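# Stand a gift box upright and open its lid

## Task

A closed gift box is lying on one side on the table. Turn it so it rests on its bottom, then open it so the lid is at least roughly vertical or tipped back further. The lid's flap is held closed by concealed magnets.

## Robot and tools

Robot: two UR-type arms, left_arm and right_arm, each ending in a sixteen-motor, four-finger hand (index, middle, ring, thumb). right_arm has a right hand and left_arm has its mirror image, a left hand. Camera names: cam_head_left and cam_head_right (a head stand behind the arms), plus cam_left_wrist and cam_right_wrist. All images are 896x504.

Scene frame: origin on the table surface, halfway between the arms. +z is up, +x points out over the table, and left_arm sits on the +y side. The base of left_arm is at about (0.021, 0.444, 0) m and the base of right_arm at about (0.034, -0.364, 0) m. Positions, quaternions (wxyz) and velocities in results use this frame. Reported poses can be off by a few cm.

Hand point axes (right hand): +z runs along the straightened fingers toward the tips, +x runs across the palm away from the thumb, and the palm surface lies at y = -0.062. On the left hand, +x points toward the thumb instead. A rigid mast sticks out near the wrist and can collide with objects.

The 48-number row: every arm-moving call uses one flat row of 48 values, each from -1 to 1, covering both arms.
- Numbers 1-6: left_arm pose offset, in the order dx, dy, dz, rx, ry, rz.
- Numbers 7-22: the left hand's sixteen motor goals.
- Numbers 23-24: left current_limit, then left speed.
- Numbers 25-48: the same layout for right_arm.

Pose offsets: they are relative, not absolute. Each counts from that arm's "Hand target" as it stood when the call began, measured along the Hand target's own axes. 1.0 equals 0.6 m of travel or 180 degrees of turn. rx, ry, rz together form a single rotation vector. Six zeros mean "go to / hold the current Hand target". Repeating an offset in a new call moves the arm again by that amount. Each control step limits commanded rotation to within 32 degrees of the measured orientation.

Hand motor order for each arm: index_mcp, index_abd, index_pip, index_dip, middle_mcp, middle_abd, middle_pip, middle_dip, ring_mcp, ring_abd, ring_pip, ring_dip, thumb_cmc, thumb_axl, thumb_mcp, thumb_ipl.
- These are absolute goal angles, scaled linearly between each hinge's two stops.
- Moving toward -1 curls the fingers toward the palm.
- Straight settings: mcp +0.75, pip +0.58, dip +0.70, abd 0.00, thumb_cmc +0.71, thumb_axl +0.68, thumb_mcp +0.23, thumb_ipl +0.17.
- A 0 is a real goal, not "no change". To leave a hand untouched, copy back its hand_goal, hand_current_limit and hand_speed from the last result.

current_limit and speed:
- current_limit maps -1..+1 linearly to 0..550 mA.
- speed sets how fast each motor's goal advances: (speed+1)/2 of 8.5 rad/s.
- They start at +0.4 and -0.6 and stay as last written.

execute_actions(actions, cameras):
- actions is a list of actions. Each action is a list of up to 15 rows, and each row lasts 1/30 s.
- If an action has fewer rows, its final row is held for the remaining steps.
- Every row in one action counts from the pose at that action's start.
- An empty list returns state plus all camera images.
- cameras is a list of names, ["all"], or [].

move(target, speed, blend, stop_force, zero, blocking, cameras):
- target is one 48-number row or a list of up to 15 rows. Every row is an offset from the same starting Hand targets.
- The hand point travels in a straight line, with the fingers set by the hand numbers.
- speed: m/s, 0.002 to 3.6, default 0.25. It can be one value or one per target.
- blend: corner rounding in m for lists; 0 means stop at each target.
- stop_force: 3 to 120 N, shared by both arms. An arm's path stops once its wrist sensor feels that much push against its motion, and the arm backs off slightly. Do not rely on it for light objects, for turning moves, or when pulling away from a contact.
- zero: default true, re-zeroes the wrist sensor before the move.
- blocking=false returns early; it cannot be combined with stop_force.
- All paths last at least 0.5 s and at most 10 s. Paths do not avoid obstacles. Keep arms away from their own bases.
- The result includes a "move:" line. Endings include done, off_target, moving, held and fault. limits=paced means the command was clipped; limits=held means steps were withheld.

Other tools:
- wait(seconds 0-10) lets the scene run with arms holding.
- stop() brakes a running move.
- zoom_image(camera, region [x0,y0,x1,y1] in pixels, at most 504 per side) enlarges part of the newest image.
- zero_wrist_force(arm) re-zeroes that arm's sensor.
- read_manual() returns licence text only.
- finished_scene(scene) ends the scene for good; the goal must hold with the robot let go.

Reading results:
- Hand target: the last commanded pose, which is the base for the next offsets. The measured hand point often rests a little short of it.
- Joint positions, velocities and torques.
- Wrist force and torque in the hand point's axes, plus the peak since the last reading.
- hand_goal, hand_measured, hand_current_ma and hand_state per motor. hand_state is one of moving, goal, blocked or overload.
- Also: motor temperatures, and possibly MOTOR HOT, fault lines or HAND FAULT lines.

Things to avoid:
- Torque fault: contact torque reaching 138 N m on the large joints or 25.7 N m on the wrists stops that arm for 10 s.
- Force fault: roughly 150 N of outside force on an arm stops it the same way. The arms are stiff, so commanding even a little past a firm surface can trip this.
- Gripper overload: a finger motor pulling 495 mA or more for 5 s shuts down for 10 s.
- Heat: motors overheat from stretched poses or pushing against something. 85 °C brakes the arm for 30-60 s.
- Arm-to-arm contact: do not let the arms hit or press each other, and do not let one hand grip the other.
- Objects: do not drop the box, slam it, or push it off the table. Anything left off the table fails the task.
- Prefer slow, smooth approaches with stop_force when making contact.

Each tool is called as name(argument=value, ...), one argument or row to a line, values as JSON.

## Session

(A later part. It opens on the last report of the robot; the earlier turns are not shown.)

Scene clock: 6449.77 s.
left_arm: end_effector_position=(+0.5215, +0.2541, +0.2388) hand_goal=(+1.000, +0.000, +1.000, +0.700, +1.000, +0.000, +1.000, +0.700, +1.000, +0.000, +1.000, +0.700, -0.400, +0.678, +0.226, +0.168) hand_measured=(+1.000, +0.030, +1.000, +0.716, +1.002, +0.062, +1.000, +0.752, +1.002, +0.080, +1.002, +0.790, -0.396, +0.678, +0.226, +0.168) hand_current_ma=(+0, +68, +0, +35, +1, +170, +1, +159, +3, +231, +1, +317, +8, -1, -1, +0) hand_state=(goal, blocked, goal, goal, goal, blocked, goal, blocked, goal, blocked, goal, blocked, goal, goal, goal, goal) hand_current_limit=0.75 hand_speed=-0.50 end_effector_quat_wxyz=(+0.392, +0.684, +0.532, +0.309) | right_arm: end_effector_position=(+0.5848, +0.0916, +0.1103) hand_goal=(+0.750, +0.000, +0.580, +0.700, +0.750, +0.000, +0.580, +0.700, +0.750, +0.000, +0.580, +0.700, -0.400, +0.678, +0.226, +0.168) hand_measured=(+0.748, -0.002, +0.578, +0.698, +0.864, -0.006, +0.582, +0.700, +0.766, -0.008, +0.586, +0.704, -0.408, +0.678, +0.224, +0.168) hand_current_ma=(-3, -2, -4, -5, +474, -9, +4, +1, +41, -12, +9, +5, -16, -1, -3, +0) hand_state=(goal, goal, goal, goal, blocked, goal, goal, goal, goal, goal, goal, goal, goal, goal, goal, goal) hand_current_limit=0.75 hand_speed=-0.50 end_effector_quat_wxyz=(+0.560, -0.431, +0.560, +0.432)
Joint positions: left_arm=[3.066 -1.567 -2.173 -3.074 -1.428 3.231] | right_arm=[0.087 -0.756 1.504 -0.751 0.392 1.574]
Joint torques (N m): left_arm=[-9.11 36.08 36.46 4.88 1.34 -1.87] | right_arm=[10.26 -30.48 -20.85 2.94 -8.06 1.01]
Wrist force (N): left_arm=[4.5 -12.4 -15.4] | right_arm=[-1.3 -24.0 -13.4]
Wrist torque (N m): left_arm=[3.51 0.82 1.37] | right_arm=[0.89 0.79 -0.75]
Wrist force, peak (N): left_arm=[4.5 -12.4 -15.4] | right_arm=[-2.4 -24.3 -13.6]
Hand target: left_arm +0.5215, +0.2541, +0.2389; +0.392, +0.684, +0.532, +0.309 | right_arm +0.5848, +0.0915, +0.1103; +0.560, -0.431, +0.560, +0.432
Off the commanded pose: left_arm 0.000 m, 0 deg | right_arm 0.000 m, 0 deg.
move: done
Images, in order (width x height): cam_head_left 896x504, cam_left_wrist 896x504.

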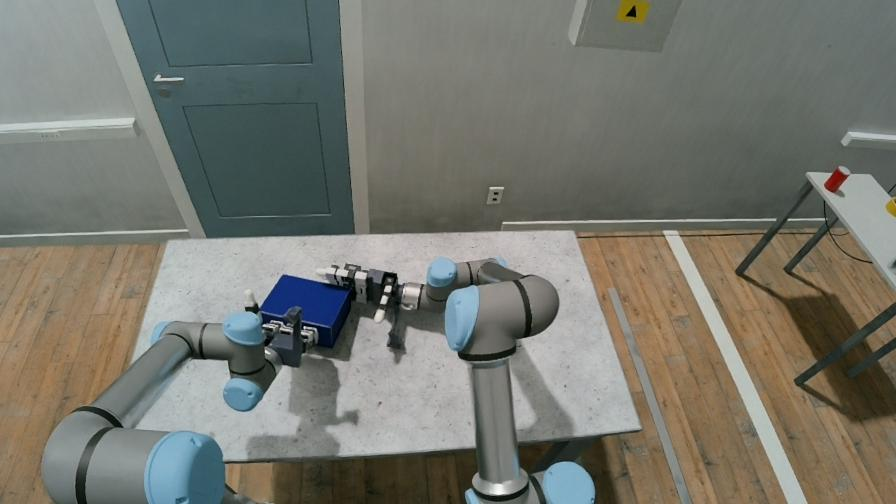

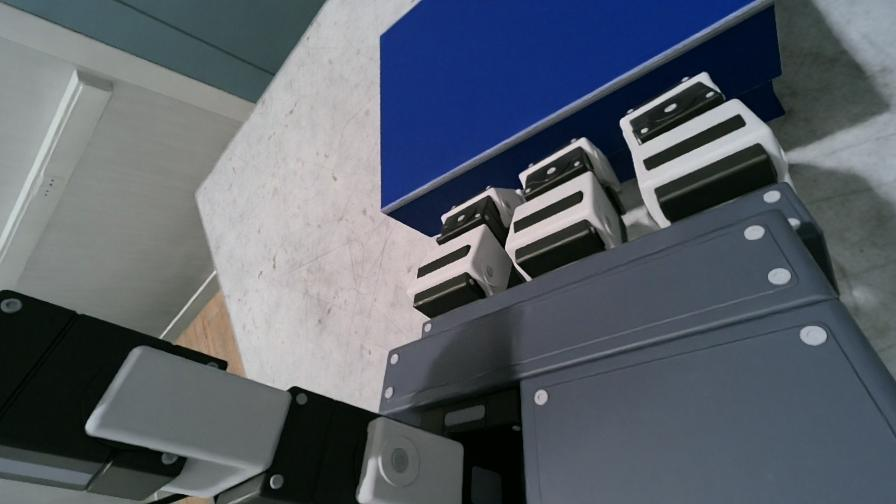

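move(
  target=[
    [0,0,0,0,0,0,1,0,1,0.7,1,0,1,0.7,1,0,1,0.7,-0.4,0.678,0.226,0.168,0.75,-0.5,0,-0.015,0,0,0,0,0.75,0,0.58,0.7,0.75,0,0.58,0.7,0.75,0,0.58,0.7,-0.4,0.678,0.226,0.168,0.75,-0.5],
    [0,0.077,0.0017,0,0,0,1,0,1,0.7,1,0,1,0.7,1,0,1,0.7,-0.4,0.678,0.226,0.168,0.75,-0.5,0,-0.05,0,0,0,0,0.75,0,0.58,0.7,0.75,0,0.58,0.7,0.75,0,0.58,0.7,-0.4,0.678,0.226,0.168,0.75,-0.5],
  ],
  speed=0.03,
  cameras=["cam_head_left","cam_left_wrist"],
)

zoom_image(
  camera="cam_head_left",
  region=[220, 250, 400, 390],
)

Scene clock: 6461.70 s.
left_arm: end_effector_position=(+0.5448, +0.2481, +0.2783) hand_goal=(+1.000, +0.000, +1.000, +0.700, +1.000, +0.000, +1.000, +0.700, +1.000, +0.000, +1.000, +0.700, -0.400, +0.678, +0.226, +0.168) hand_measured=(+1.000, +0.004, +1.000, +0.702, +1.000, +0.010, +1.000, +0.714, +1.002, +0.042, +1.000, +0.754, -0.396, +0.678, +0.226, +0.168) hand_current_ma=(+0, +5, +0, +4, +0, +17, +0, +29, +1, +102, +1, +168, +8, -1, -1, +0) hand_state=(goal, goal, goal, goal, goal, goal, goal, goal, goal, blocked, goal, blocked, goal, goal, goal, goal) hand_current_limit=0.75 hand_speed=-0.50 end_effector_quat_wxyz=(+0.392, +0.684, +0.532, +0.309) | right_arm: end_effector_position=(+0.6137, +0.0839, +0.1103) hand_goal=(+0.750, +0.000, +0.580, +0.700, +0.750, +0.000, +0.580, +0.700, +0.750, +0.000, +0.580, +0.700, -0.400, +0.678, +0.226, +0.168) hand_measured=(+0.748, -0.002, +0.578, +0.698, +0.800, -0.006, +0.582, +0.700, +0.752, -0.008, +0.582, +0.704, -0.408, +0.678, +0.224, +0.168) hand_current_ma=(-3, -2, -4, -5, +171, -9, +2, +1, +4, -12, +4, +5, -16, -1, -3, +0) hand_state=(goal, goal, goal, goal, blocked, goal, goal, goal, goal, goal, goal, goal, goal, goal, goal, goal) hand_current_limit=0.75 hand_speed=-0.50 end_effector_quat_wxyz=(+0.560, -0.431, +0.560, +0.432)
Joint positions: left_arm=[3.051 -1.572 -2.052 -3.191 -1.44 3.224] | right_arm=[0.068 -0.711 1.411 -0.703 0.374 1.574]
Joint torques (N m): left_arm=[-7.01 8.44 30.13 0.47 -0.73 -1.55] | right_arm=[-0.84 -35.37 -26.64 1.93 -4.91 -1.62]
Wrist force (N): left_arm=[-2.2 -3.6 -6.9] | right_arm=[2.5 -11.9 -7.4]
Wrist torque (N m): left_arm=[1.50 0.43 0.18] | right_arm=[0.12 0.59 -0.15]
Wrist force, peak (N): left_arm=[4.3 -12.2 -15.7] | right_arm=[-2.4 -24.4 -13.8]
Hand target: left_arm +0.5448, +0.2481, +0.2783; +0.392, +0.684, +0.532, +0.309 | right_arm +0.6138, +0.0839, +0.1103; +0.560, -0.431, +0.560, +0.432
Off the commanded pose: left_arm 0.000 m, 0 deg | right_arm 0.000 m, 0 deg.
move: done
Images, in order (width x height): cam_head_left 896x504, cam_left_wrist 896x504.

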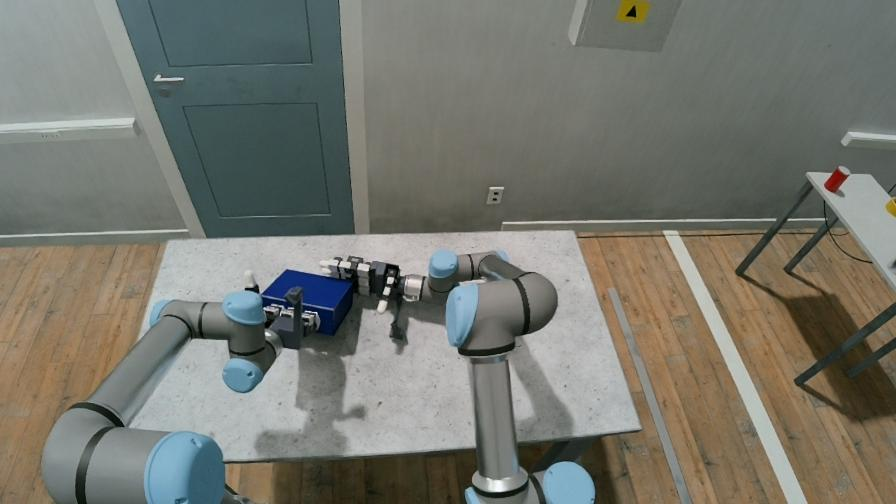

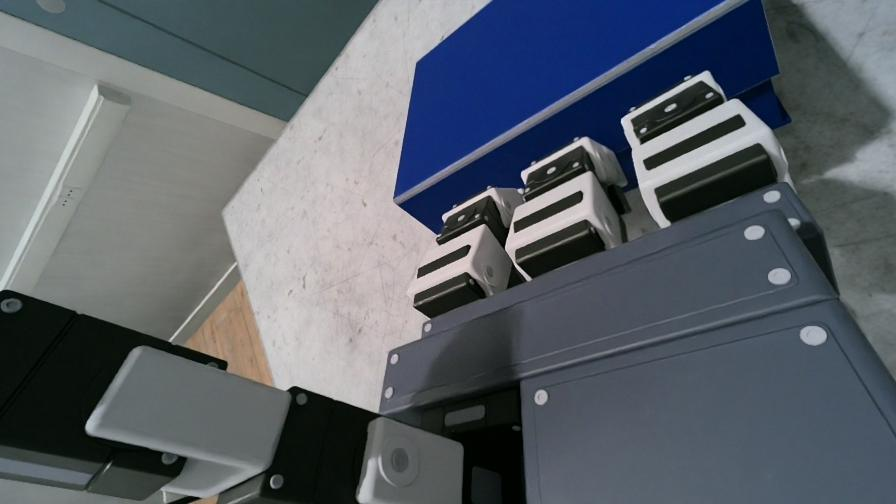

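Scaled by 2.800 from the camera's 896x504 image, which has a finer 1280x720 frame.

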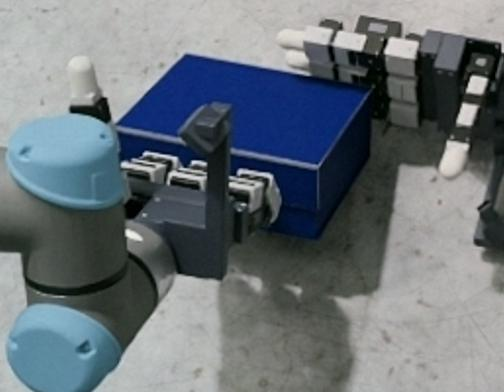

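move(
  target=[
    [0,0.0728,0.0195,0,0,0,1,0,1,0.7,1,0,1,0.7,1,0,1,0.7,-0.4,0.678,0.226,0.168,0.75,-0.5,0,-0.028,0,0,0,0,0.75,0,0.58,0.7,0.75,0,0.58,0.7,0.75,0,0.58,0.7,-0.4,0.678,0.226,0.168,0.75,-0.5],
    [0,0.1393,0.058,0,0,0,1,0,1,0.7,1,0,1,0.7,1,0,1,0.7,-0.4,0.678,0.226,0.168,0.75,-0.5,0,-0.05,0,0,0,0,0.75,0,0.58,0.7,0.75,0,0.58,0.7,0.75,0,0.58,0.7,-0.4,0.678,0.226,0.168,0.75,-0.5],
  ],
  speed=0.03,
  cameras=["cam_head_left","cam_left_wrist"],
)

zoom_image(
  camera="cam_head_left",
  region=[220, 230, 400, 370],
)

Scene clock: 6484.33 s.
left_arm: end_effector_position=(+0.6145, +0.2303, +0.3331) hand_goal=(+1.000, +0.000, +1.000, +0.700, +1.000, +0.000, +1.000, +0.700, +1.000, +0.000, +1.000, +0.700, -0.400, +0.678, +0.226, +0.168) hand_measured=(+1.000, +0.004, +1.000, +0.702, +1.000, +0.112, +1.000, +0.728, +1.002, +0.246, +1.002, +0.842, -0.396, +0.678, +0.226, +0.168) hand_current_ma=(+0, +4, +0, +4, +1, +350, +0, +73, +4, +481, +2, +481, +8, -1, -1, +0) hand_state=(goal, goal, goal, goal, goal, blocked, goal, blocked, goal, blocked, goal, blocked, goal, goal, goal, goal) hand_current_limit=0.75 hand_speed=-0.50 end_effector_quat_wxyz=(+0.392, +0.684, +0.532, +0.309) | right_arm: end_effector_position=(+0.6428, +0.0762, +0.1103) hand_goal=(+0.750, +0.000, +0.580, +0.700, +0.750, +0.000, +0.580, +0.700, +0.750, +0.000, +0.580, +0.700, -0.400, +0.678, +0.226, +0.168) hand_measured=(+0.748, -0.002, +0.578, +0.698, +0.992, -0.010, +0.582, +0.700, +0.758, -0.008, +0.584, +0.704, -0.408, +0.678, +0.224, +0.168) hand_current_ma=(-3, -2, -4, -5, +481, -20, +1, +1, +20, -16, +6, +5, -16, -1, -3, +0) hand_state=(goal, goal, goal, goal, blocked, goal, goal, goal, goal, goal, goal, goal, goal, goal, goal, goal) hand_current_limit=0.75 hand_speed=-0.50 end_effector_quat_wxyz=(+0.560, -0.431, +0.560, +0.432)
Joint positions: left_arm=[3.021 -1.691 -1.771 -3.35 -1.466 3.208] | right_arm=[0.052 -0.662 1.311 -0.651 0.357 1.574]
Joint torques (N m): left_arm=[-10.9 8.35 31.9 2.56 1.28 -1.83] | right_arm=[11.42 -42.92 -27.75 2.08 -8.3 -0.87]
Wrist force (N): left_arm=[5.1 -1.2 -22.2] | right_arm=[11.2 -25.0 -14.7]
Wrist torque (N m): left_arm=[3.78 0.64 1.18] | right_arm=[0.95 1.02 0.19]
Wrist force, peak (N): left_arm=[5.0 -0.3 -22.6] | right_arm=[11.1 -25.4 -14.9]
Hand target: left_arm +0.6146, +0.2303, +0.3332; +0.392, +0.684, +0.532, +0.309 | right_arm +0.6428, +0.0762, +0.1103; +0.560, -0.431, +0.560, +0.432
Off the commanded pose: left_arm 0.000 m, 0 deg | right_arm 0.000 m, 0 deg.
move: done
Images, in order (width x height): cam_head_left 896x504, cam_left_wrist 896x504.

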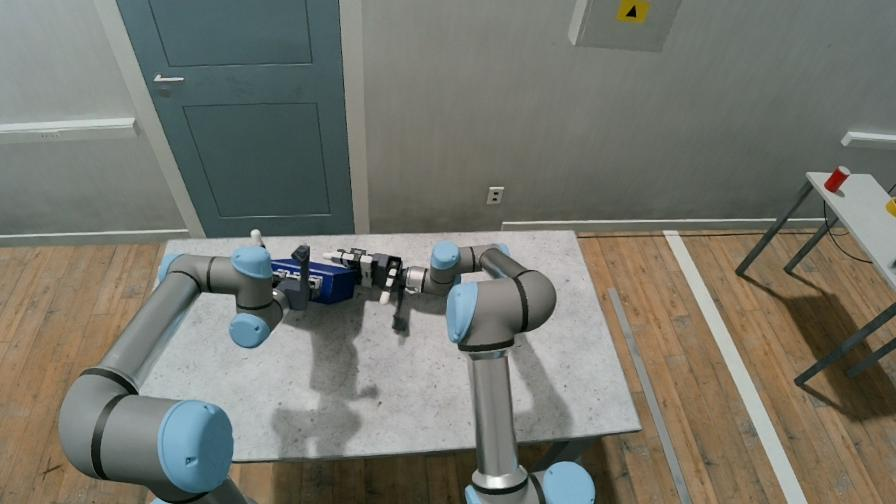

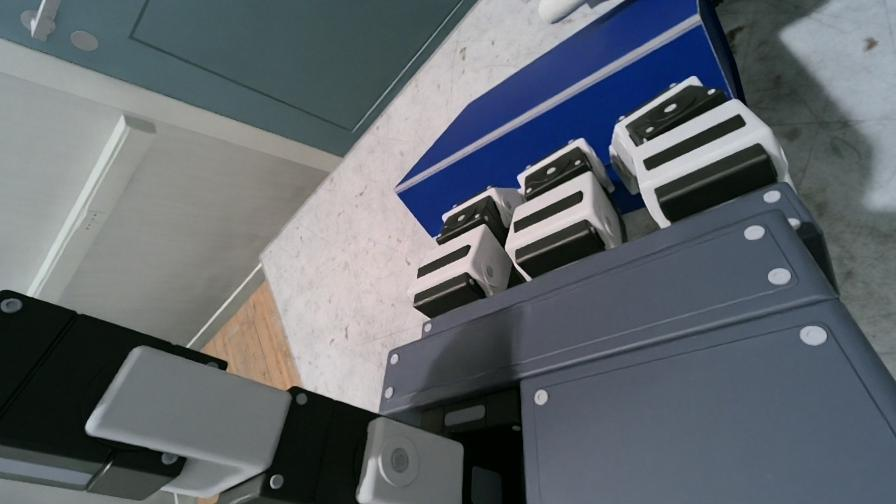

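Scaled by 2.800 from the camera's 896x504 image, which has a finer 1280x720 frame.

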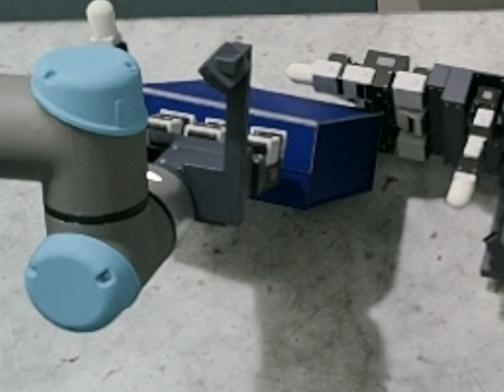

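execute_actions(
  actions=[],
)

Scene clock: 6523.47 s.
left_arm: end_effector_position=(+0.6146, +0.2303, +0.3332) hand_goal=(+1.000, +0.000, +1.000, +0.700, +1.000, +0.000, +1.000, +0.700, +1.000, +0.000, +1.000, +0.700, -0.400, +0.678, +0.226, +0.168) hand_measured=(+1.000, +0.004, +1.000, +0.702, +1.000, +0.112, +1.000, +0.728, +1.002, +0.248, +1.002, +0.842, -0.396, +0.678, +0.226, +0.168) hand_current_ma=(+0, +4, +0, +4, +1, +352, +0, +73, +4, +481, +2, +481, +8, -1, -1, +0) hand_state=(goal, goal, goal, goal, goal, blocked, goal, blocked, goal, blocked, goal, blocked, goal, goal, goal, goal) hand_current_limit=0.75 hand_speed=-0.50 end_effector_quat_wxyz=(+0.392, +0.684, +0.532, +0.309) | right_arm: end_effector_position=(+0.6428, +0.0762, +0.1103) hand_goal=(+0.750, +0.000, +0.580, +0.700, +0.750, +0.000, +0.580, +0.700, +0.750, +0.000, +0.580, +0.700, -0.400, +0.678, +0.226, +0.168) hand_measured=(+0.748, -0.002, +0.578, +0.698, +0.992, -0.010, +0.582, +0.700, +0.758, -0.008, +0.584, +0.704, -0.408, +0.678, +0.224, +0.168) hand_current_ma=(-3, -2, -4, -5, +481, -20, +1, +1, +20, -16, +6, +5, -16, -1, -3, +0) hand_state=(goal, goal, goal, goal, blocked, goal, goal, goal, goal, goal, goal, goal, goal, goal, goal, goal) hand_current_limit=0.75 hand_speed=-0.50 end_effector_quat_wxyz=(+0.560, -0.431, +0.560, +0.432)
Joint positions: left_arm=[3.021 -1.691 -1.771 -3.35 -1.466 3.208] | right_arm=[0.052 -0.662 1.311 -0.651 0.357 1.574]
Joint velocities: within noise
Joint torques (N m): left_arm=[-10.2 8.82 31.91 2.56 1.11 -1.84] | right_arm=[11.53 -42.57 -27.91 2.12 -8.25 -1.5]
Motor temperatures (°C): left_arm=[24 29 25 30 33 28] | right_arm=[25 31 23 26 31 30]
Wrist force (N): left_arm=[5.2 0.0 -22.4] | right_arm=[10.1 -25.2 -15.0]
Wrist torque (N m): left_arm=[3.78 0.60 1.20] | right_arm=[0.96 1.02 0.21]
Wrist force, peak (N): left_arm=[5.2 -0.2 -22.7] | right_arm=[11.2 -25.3 -14.9]
Hand target: left_arm +0.6146, +0.2303, +0.3332; +0.392, +0.684, +0.532, +0.309 | right_arm +0.6428, +0.0762, +0.1103; +0.560, -0.431, +0.560, +0.432
Off the commanded pose: left_arm 0.000 m, 0 deg | right_arm 0.000 m, 0 deg.

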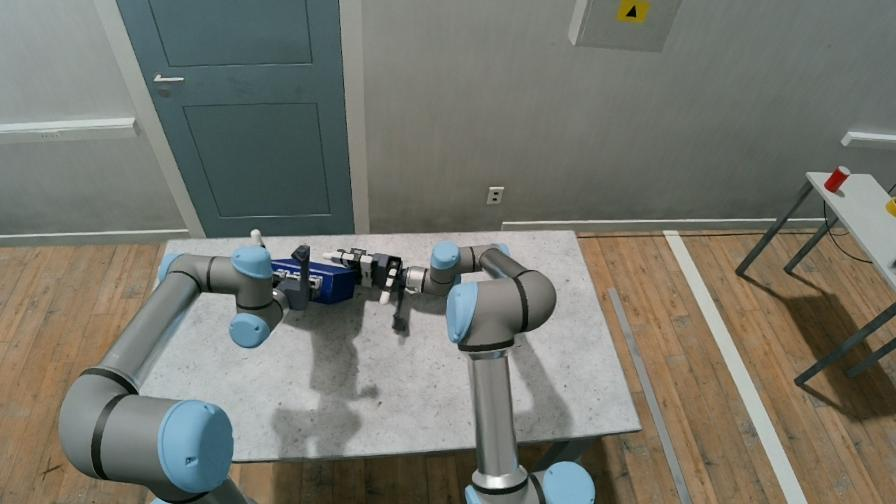

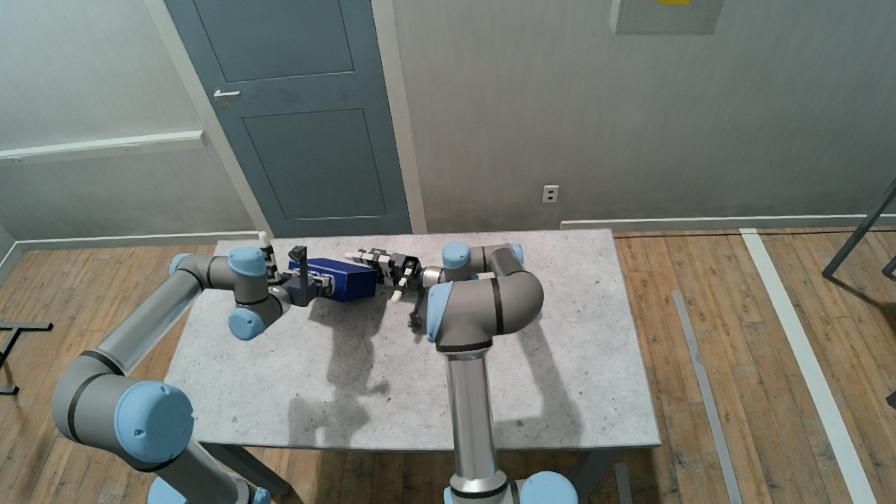

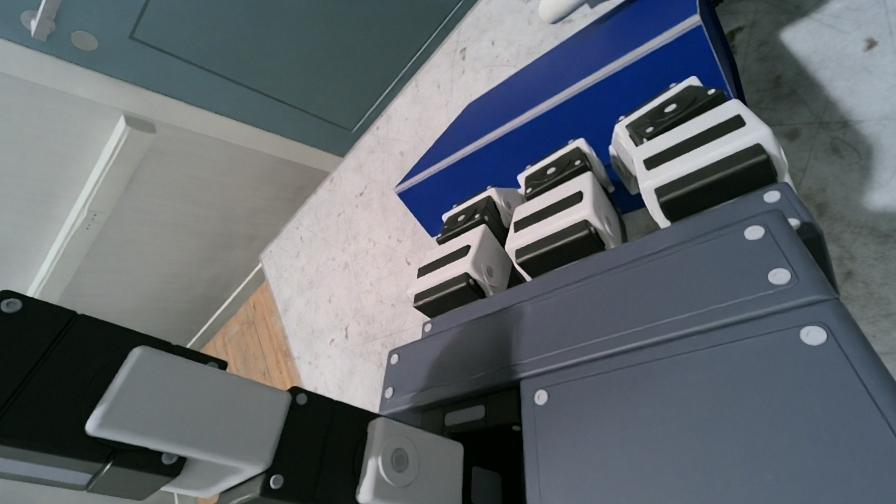

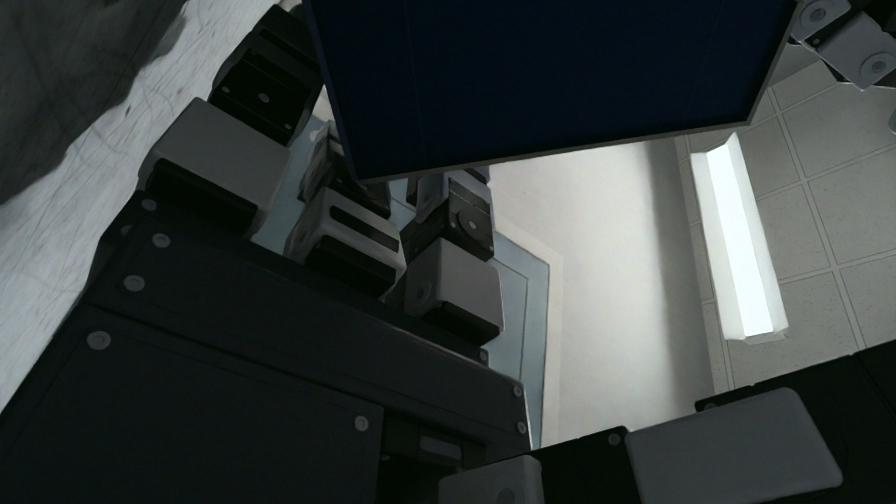

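move(
  target=[0,0,0,0,0,0,1,0,1,0.7,1,0,1,0.7,1,0,1,0.7,-0.4,0.678,0.226,0.168,0.75,-0.5,0,-0.02,0,0,0,0,0.75,0,0.58,0.7,0.75,0,0.58,0.7,0.75,0,0.58,0.7,-0.4,0.678,0.226,0.168,0.75,-0.5],
  speed=0.03,
  cameras=["cam_left_wrist","cam_right_wrist"],
)

Scene clock: 6530.43 s.
left_arm: end_effector_position=(+0.6147, +0.2303, +0.3332) hand_goal=(+1.000, +0.000, +1.000, +0.700, +1.000, +0.000, +1.000, +0.700, +1.000, +0.000, +1.000, +0.700, -0.400, +0.678, +0.226, +0.168) hand_measured=(+1.000, +0.004, +1.000, +0.702, +1.000, +0.004, +1.000, +0.704, +1.000, +0.016, +1.000, +0.730, -0.396, +0.678, +0.226, +0.168) hand_current_ma=(+0, +4, +0, +4, +0, +4, +0, +5, +0, +27, +0, +81, +8, -1, -1, +0) hand_state=(goal, goal, goal, goal, goal, goal, goal, goal, goal, moving, goal, blocked, goal, goal, goal, goal) hand_current_limit=0.75 hand_speed=-0.50 end_effector_quat_wxyz=(+0.392, +0.684, +0.532, +0.309) | right_arm: end_effector_position=(+0.6543, +0.0732, +0.1103) hand_goal=(+0.750, +0.000, +0.580, +0.700, +0.750, +0.000, +0.580, +0.700, +0.750, +0.000, +0.580, +0.700, -0.400, +0.678, +0.226, +0.168) hand_measured=(+0.748, -0.002, +0.578, +0.698, +0.766, -0.006, +0.582, +0.700, +0.762, -0.042, +0.586, +0.704, -0.408, +0.678, +0.224, +0.168) hand_current_ma=(-3, -2, -3, -5, +42, -11, +3, +1, +31, -106, +9, +5, -16, -1, -3, +0) hand_state=(goal, goal, goal, goal, goal, goal, goal, goal, goal, blocked, goal, goal, goal, goal, goal, goal) hand_current_limit=0.75 hand_speed=-0.50 end_effector_quat_wxyz=(+0.560, -0.431, +0.560, +0.432)
Joint positions: left_arm=[3.021 -1.691 -1.771 -3.35 -1.466 3.208] | right_arm=[0.045 -0.642 1.269 -0.629 0.351 1.574]
Joint torques (N m): left_arm=[-0.88 22.34 25.54 2.31 0.98 0.12] | right_arm=[-5.56 -38.93 -29.02 1.37 -3.44 -1.45]
Wrist force (N): left_arm=[-4.5 0.6 -2.7] | right_arm=[2.4 -6.6 -6.2]
Wrist torque (N m): left_arm=[0.57 0.55 -0.34] | right_arm=[-0.05 0.68 0.07]
Wrist force, peak (N): left_arm=[5.1 -0.8 -22.7] | right_arm=[11.1 -25.3 -14.9]
Hand target: left_arm +0.6146, +0.2303, +0.3332; +0.392, +0.684, +0.532, +0.309 | right_arm +0.6544, +0.0731, +0.1103; +0.560, -0.431, +0.560, +0.432
Off the commanded pose: left_arm 0.000 m, 0 deg | right_arm 0.000 m, 0 deg.
move: done
Images, in order (width x height): cam_left_wrist 896x504, cam_right_wrist 896x504.

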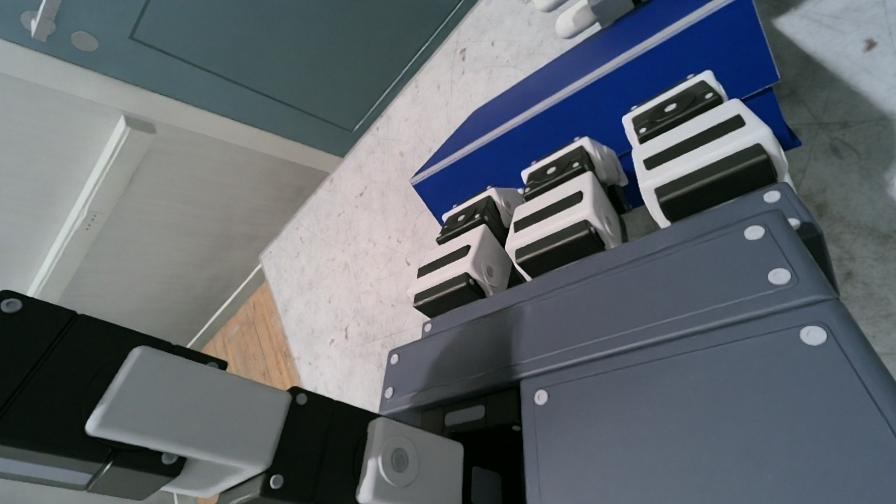

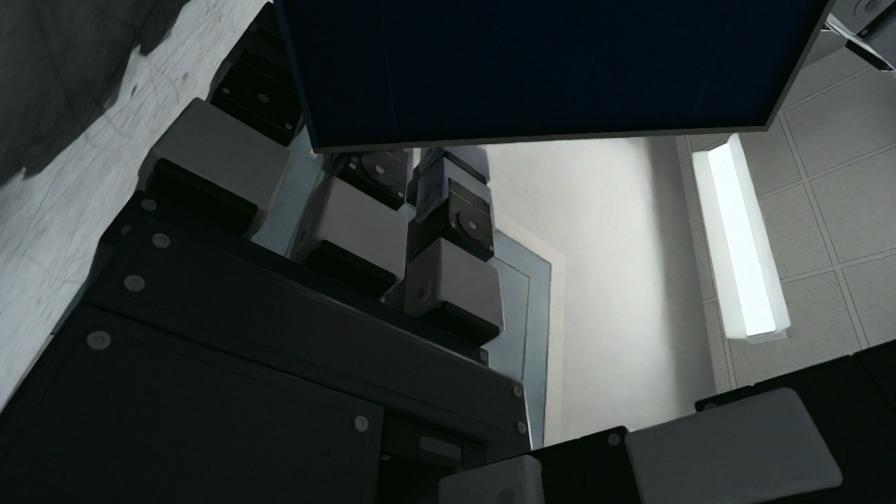

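move(
  target=[
    [0,0.03,0.025,0,0,0,1,0,1,0.7,1,0,1,0.7,1,0,1,0.7,-0.4,0.678,0.226,0.168,0.75,-0.5,0,-0.0067,0,0,0,0,0.75,0,0.58,0.7,0.75,0,0.58,0.7,0.75,0,0.58,0.7,-0.4,0.678,0.226,0.168,0.75,-0.5],
    [0,0.0525,0.054,0,0,0,1,0,1,0.7,1,0,1,0.7,1,0,1,0.7,-0.4,0.678,0.226,0.168,0.75,-0.5,0,-0.0133,0,0,0,0,0.75,0,0.58,0.7,0.75,0,0.58,0.7,0.75,0,0.58,0.7,-0.4,0.678,0.226,0.168,0.75,-0.5],
  ],
  speed=0.03,
  blend=0.003,
  cameras=["cam_left_wrist","cam_right_wrist","cam_head_left"],
)

Scene clock: 6542.23 s.
left_arm: end_effector_position=(+0.6570, +0.2196, +0.3441) hand_goal=(+1.000, +0.000, +1.000, +0.700, +1.000, +0.000, +1.000, +0.700, +1.000, +0.000, +1.000, +0.700, -0.400, +0.678, +0.226, +0.168) hand_measured=(+1.000, +0.004, +1.000, +0.702, +1.000, +0.084, +1.000, +0.712, +1.002, +0.254, +1.002, +0.806, -0.396, +0.678, +0.226, +0.168) hand_current_ma=(+0, +4, +0, +4, +0, +248, +0, +27, +3, +481, +2, +395, +8, -1, -1, +0) hand_state=(goal, goal, goal, goal, goal, blocked, goal, goal, goal, blocked, goal, blocked, goal, goal, goal, goal) hand_current_limit=0.75 hand_speed=-0.50 end_effector_quat_wxyz=(+0.392, +0.684, +0.532, +0.309) | right_arm: end_effector_position=(+0.6621, +0.0711, +0.1103) hand_goal=(+0.750, +0.000, +0.580, +0.700, +0.750, +0.000, +0.580, +0.700, +0.750, +0.000, +0.580, +0.700, -0.400, +0.678, +0.226, +0.168) hand_measured=(+0.748, -0.002, +0.578, +0.698, +0.854, +0.006, +0.592, +0.700, +0.852, -0.082, +0.608, +0.702, -0.408, +0.678, +0.224, +0.168) hand_current_ma=(-3, -2, -3, -5, +419, +12, +30, +1, +411, -246, +79, +3, -16, -1, -3, +0) hand_state=(goal, goal, goal, goal, blocked, goal, goal, goal, blocked, blocked, blocked, goal, goal, goal, goal, goal) hand_current_limit=0.75 hand_speed=-0.50 end_effector_quat_wxyz=(+0.560, -0.431, +0.560, +0.432)
Joint positions: left_arm=[3.008 -1.786 -1.629 -3.396 -1.478 3.201] | right_arm=[0.041 -0.628 1.239 -0.614 0.346 1.574]
Joint torques (N m): left_arm=[-9.06 8.41 28.12 1.09 0.3 -1.42] | right_arm=[9.9 -48.97 -31.29 1.84 -8.57 0.65]
Wrist force (N): left_arm=[2.4 6.5 -24.7] | right_arm=[17.8 -24.4 -12.8]
Wrist torque (N m): left_arm=[3.60 0.23 0.42] | right_arm=[1.22 1.62 0.51]
Wrist force, peak (N): left_arm=[2.5 6.8 -24.9] | right_arm=[18.6 -24.6 -12.7]
Hand target: left_arm +0.6571, +0.2196, +0.3442; +0.392, +0.684, +0.532, +0.309 | right_arm +0.6621, +0.0711, +0.1103; +0.560, -0.431, +0.560, +0.432
Off the commanded pose: left_arm 0.000 m, 0 deg | right_arm 0.000 m, 0 deg.
move: done
Images, in order (width x height): cam_head_left 896x504, cam_left_wrist 896x504, cam_right_wrist 896x504.

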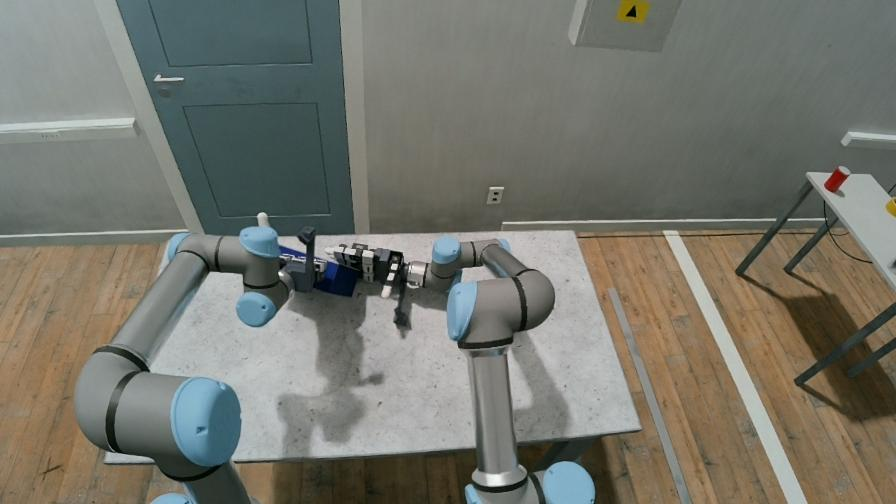

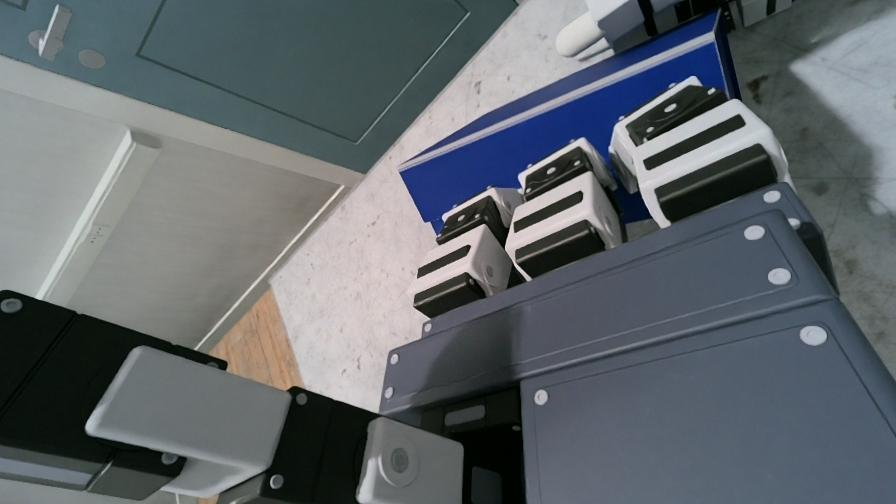

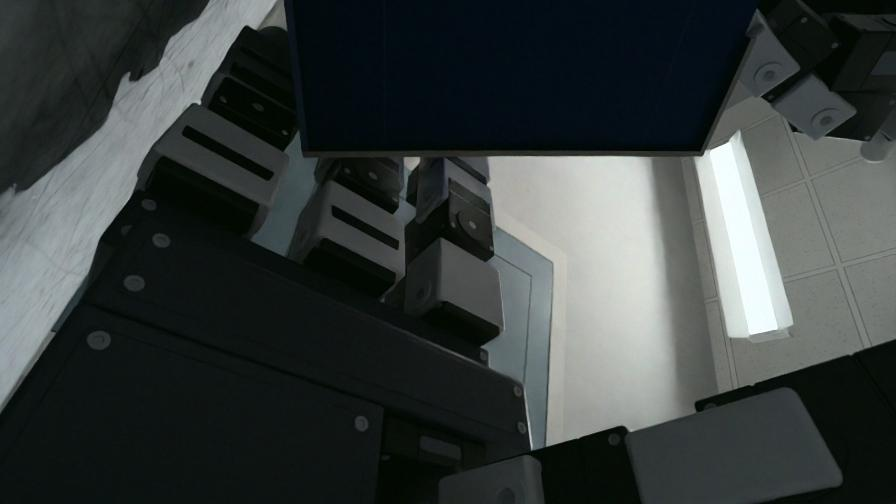

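move(
  target=[
    [0,0,0,0,0,0,1,0,1,0.7,1,0,1,0.7,1,0,1,0.7,-0.4,0.678,0.226,0.168,0.75,-0.5,0,-0.022,0,0,0,0,0.75,0,0.58,0.7,0.75,0,0.58,0.7,0.75,0,0.58,0.7,-0.4,0.678,0.226,0.168,0.75,-0.5],
    [0,0.038,0.066,0,0,0,1,0,1,0.7,1,0,1,0.7,1,0,1,0.7,-0.4,0.678,0.226,0.168,0.75,-0.5,0,-0.04,0,0,0,0,0.75,0,0.58,0.7,0.75,0,0.58,0.7,0.75,0,0.58,0.7,-0.4,0.678,0.226,0.168,0.75,-0.5],
  ],
  speed=0.03,
  cameras=["cam_left_wrist","cam_right_wrist","cam_head_left","cam_head_right"],
)

zoom_image(
  camera="cam_head_right",
  region=[220, 210, 480, 350],
)

Scene clock: 6556.30 s.
left_arm: end_effector_position=(+0.7014, +0.2085, +0.3440) hand_goal=(+1.000, +0.000, +1.000, +0.700, +1.000, +0.000, +1.000, +0.700, +1.000, +0.000, +1.000, +0.700, -0.400, +0.678, +0.226, +0.168) hand_measured=(+1.000, +0.030, +1.000, +0.702, +1.000, +0.214, +1.000, +0.708, +1.002, +0.412, +1.002, +0.814, -0.396, +0.678, +0.226, +0.168) hand_current_ma=(+0, +67, +0, +4, +0, +481, +0, +14, +3, +481, +2, +428, +8, -1, -1, +0) hand_state=(goal, blocked, goal, goal, goal, blocked, goal, goal, goal, blocked, goal, blocked, goal, goal, goal, goal) hand_current_limit=0.75 hand_speed=-0.50 end_effector_quat_wxyz=(+0.392, +0.684, +0.532, +0.309) | right_arm: end_effector_position=(+0.6853, +0.0650, +0.1102) hand_goal=(+0.750, +0.000, +0.580, +0.700, +0.750, +0.000, +0.580, +0.700, +0.750, +0.000, +0.580, +0.700, -0.400, +0.678, +0.226, +0.168) hand_measured=(+0.752, -0.002, +0.580, +0.698, +0.944, +0.006, +0.602, +0.700, +0.942, -0.094, +0.610, +0.702, -0.408, +0.678, +0.224, +0.168) hand_current_ma=(+5, -2, +0, -3, +481, +10, +58, +1, +481, -294, +83, +3, -16, -1, -3, +0) hand_state=(goal, goal, goal, goal, blocked, goal, blocked, goal, blocked, blocked, blocked, goal, goal, goal, goal, goal) hand_current_limit=0.75 hand_speed=-0.50 end_effector_quat_wxyz=(+0.560, -0.431, +0.560, +0.432)
Joint positions: left_arm=[2.997 -1.893 -1.491 -3.427 -1.487 3.196] | right_arm=[0.029 -0.583 1.147 -0.567 0.334 1.574]
Joint torques (N m): left_arm=[-13.12 8.72 25.86 0.97 1.64 -1.79] | right_arm=[15.94 -55.04 -34.41 1.58 -9.55 -1.17]
Wrist force (N): left_arm=[7.2 9.7 -30.6] | right_arm=[23.4 -28.4 -18.0]
Wrist torque (N m): left_arm=[4.36 0.50 1.11] | right_arm=[1.72 2.07 0.97]
Wrist force, peak (N): left_arm=[7.0 10.3 -30.8] | right_arm=[24.1 -28.2 -17.5]
Hand target: left_arm +0.7015, +0.2085, +0.3440; +0.392, +0.684, +0.532, +0.309 | right_arm +0.6853, +0.0650, +0.1102; +0.560, -0.431, +0.560, +0.432
Off the commanded pose: left_arm 0.000 m, 0 deg | right_arm 0.000 m, 0 deg.
move: done

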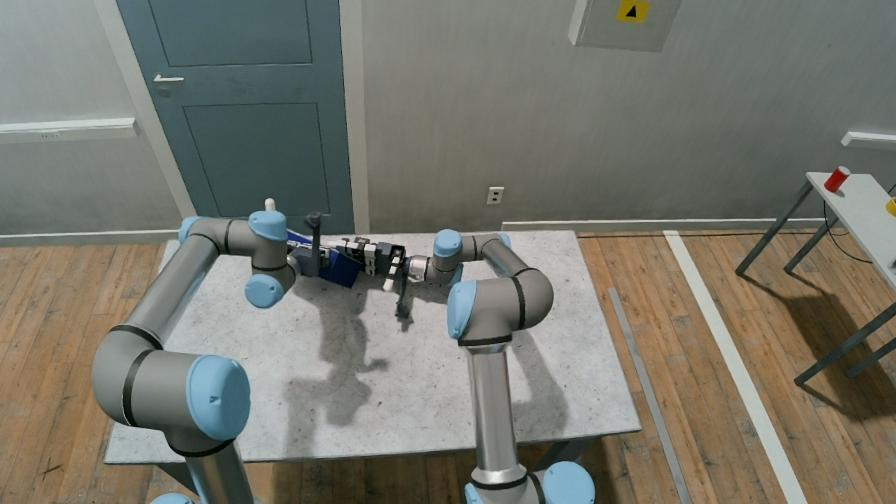

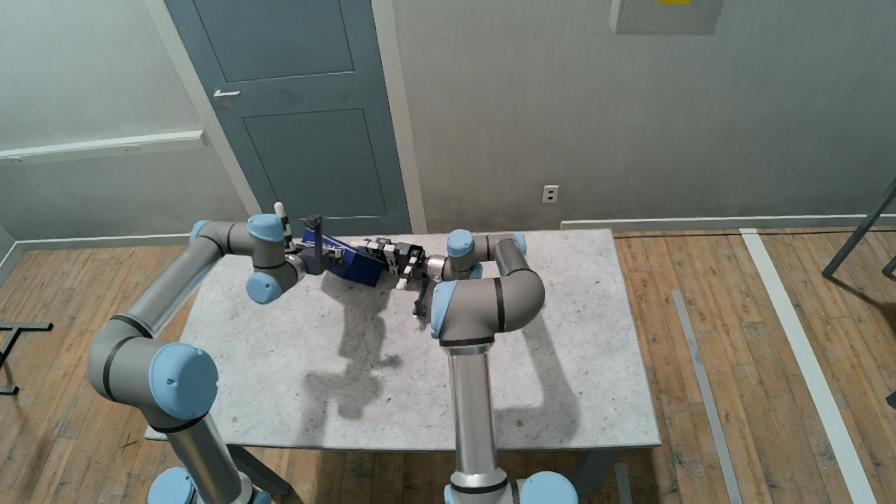

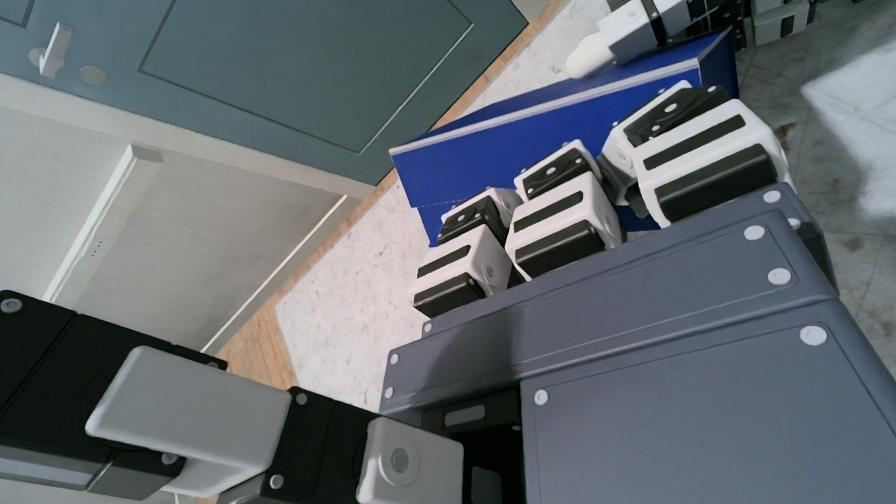

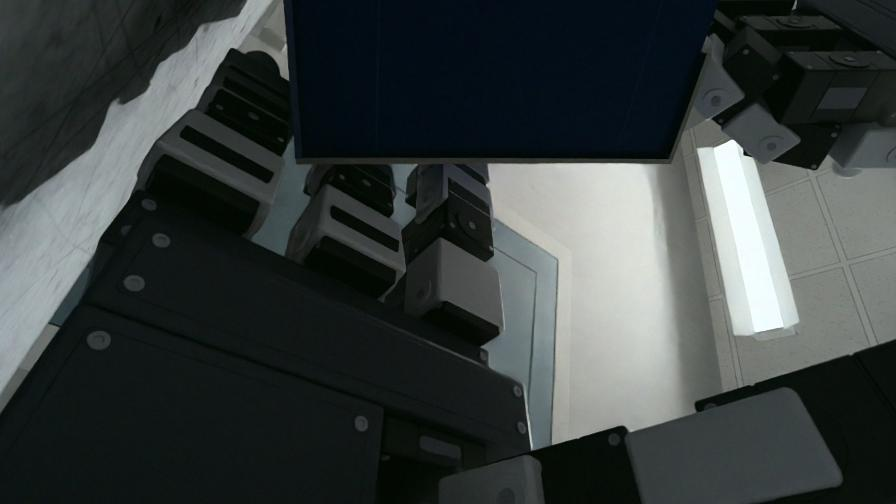

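Scaled by 1.938 from the camera's 896x504 image, which has a finer 1280x720 frame.

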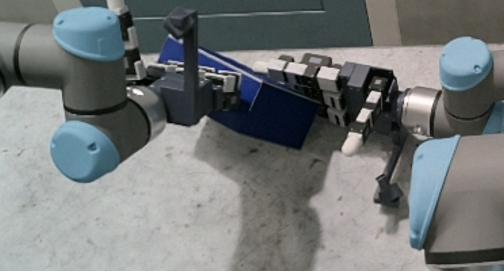

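move(
  target=[0,-0.0125,-0.022,0,0,0,1,0,1,0.7,1,0,1,0.7,1,0,1,0.7,-0.4,0.678,0.226,0.168,0.75,-0.5,0,0,0,0,0,0,0.75,0,0.58,0.7,0.75,0,0.58,0.7,0.75,0,0.58,0.7,-0.4,0.678,0.226,0.168,0.75,-0.5],
  speed=0.03,
  cameras=["cam_left_wrist","cam_right_wrist","cam_head_left","cam_head_right"],
)

zoom_image(
  camera="cam_head_right",
  region=[220, 210, 480, 350],
)

Scene clock: 6566.17 s.
left_arm: end_effector_position=(+0.6869, +0.2121, +0.3441) hand_goal=(+1.000, +0.000, +1.000, +0.700, +1.000, +0.000, +1.000, +0.700, +1.000, +0.000, +1.000, +0.700, -0.400, +0.678, +0.226, +0.168) hand_measured=(+1.000, +0.004, +1.000, +0.702, +1.000, +0.138, +1.000, +0.702, +1.002, +0.336, +1.002, +0.798, -0.396, +0.678, +0.226, +0.168) hand_current_ma=(+0, +5, +0, +3, +0, +460, +0, +2, +1, +481, +1, +359, +8, -1, -1, +0) hand_state=(goal, goal, goal, goal, goal, blocked, goal, goal, goal, blocked, goal, blocked, goal, goal, goal, goal) hand_current_limit=0.75 hand_speed=-0.50 end_effector_quat_wxyz=(+0.392, +0.684, +0.532, +0.309) | right_arm: end_effector_position=(+0.6853, +0.0650, +0.1102) hand_goal=(+0.750, +0.000, +0.580, +0.700, +0.750, +0.000, +0.580, +0.700, +0.750, +0.000, +0.580, +0.700, -0.400, +0.678, +0.226, +0.168) hand_measured=(+0.752, -0.002, +0.580, +0.698, +0.892, +0.012, +0.594, +0.700, +0.894, -0.094, +0.604, +0.702, -0.408, +0.678, +0.224, +0.168) hand_current_ma=(+5, -2, +0, -3, +481, +21, +32, +1, +481, -294, +64, +3, -16, -1, -3, +0) hand_state=(goal, goal, goal, goal, blocked, goal, goal, goal, blocked, blocked, blocked, goal, goal, goal, goal, goal) hand_current_limit=0.75 hand_speed=-0.50 end_effector_quat_wxyz=(+0.560, -0.431, +0.560, +0.432)
Joint positions: left_arm=[3 -1.857 -1.537 -3.416 -1.484 3.198] | right_arm=[0.029 -0.583 1.147 -0.567 0.334 1.574]
Joint torques (N m): left_arm=[5.51 44.54 8.15 3.97 2.88 1.47] | right_arm=[13.26 -54.53 -26.7 1.22 0.28 -1.19]
Wrist force (N): left_arm=[0.0 2.6 -11.4] | right_arm=[9.4 -13.9 -10.1]
Wrist torque (N m): left_arm=[1.78 0.46 -0.04] | right_arm=[0.73 1.10 0.31]
Wrist force, peak (N): left_arm=[7.1 10.5 -31.1] | right_arm=[24.3 -28.6 -17.6]
Hand target: left_arm +0.6867, +0.2122, +0.3441; +0.392, +0.684, +0.532, +0.309 | right_arm +0.6853, +0.0650, +0.1102; +0.560, -0.431, +0.560, +0.432
Off the commanded pose: left_arm 0.000 m, 0 deg | right_arm 0.000 m, 0 deg.
move: done

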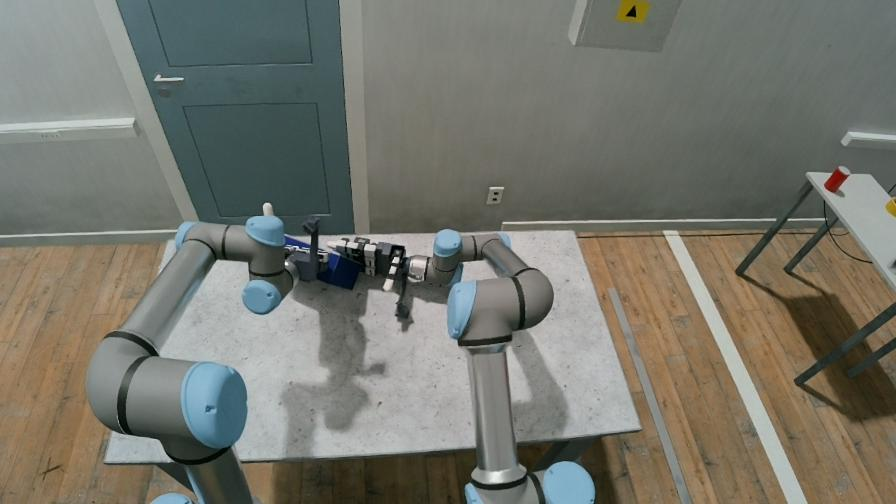

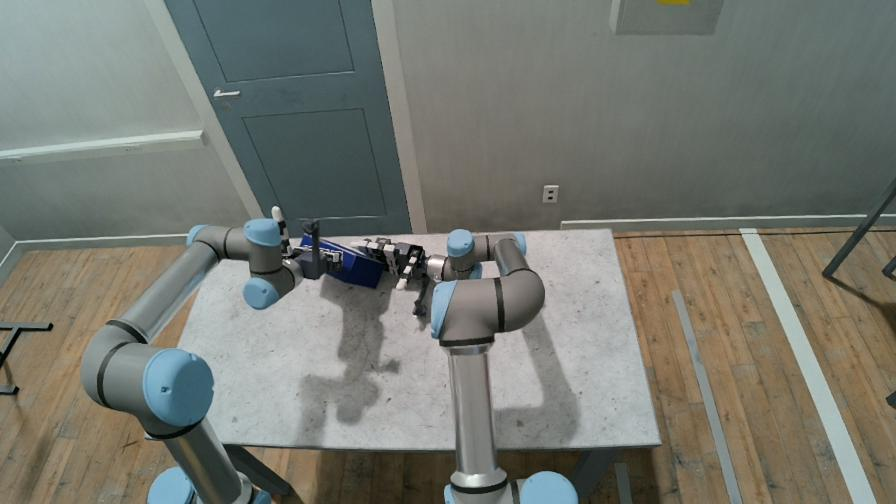

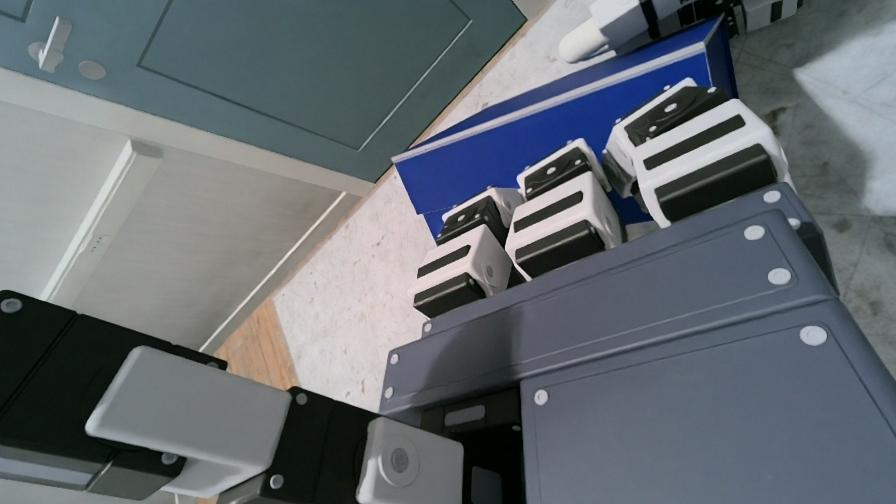

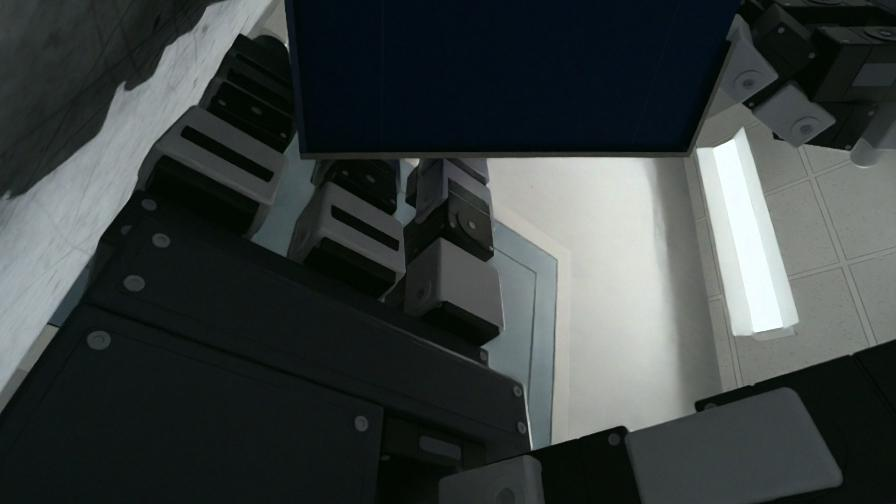

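Scaled by 1.938 from the camera's 896x504 image, which has a finer 1280x720 frame.

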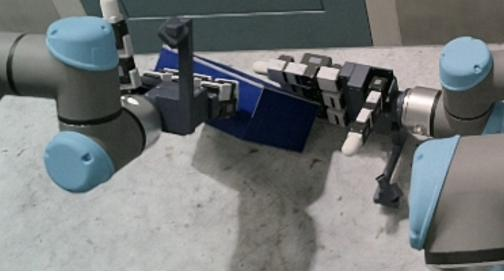

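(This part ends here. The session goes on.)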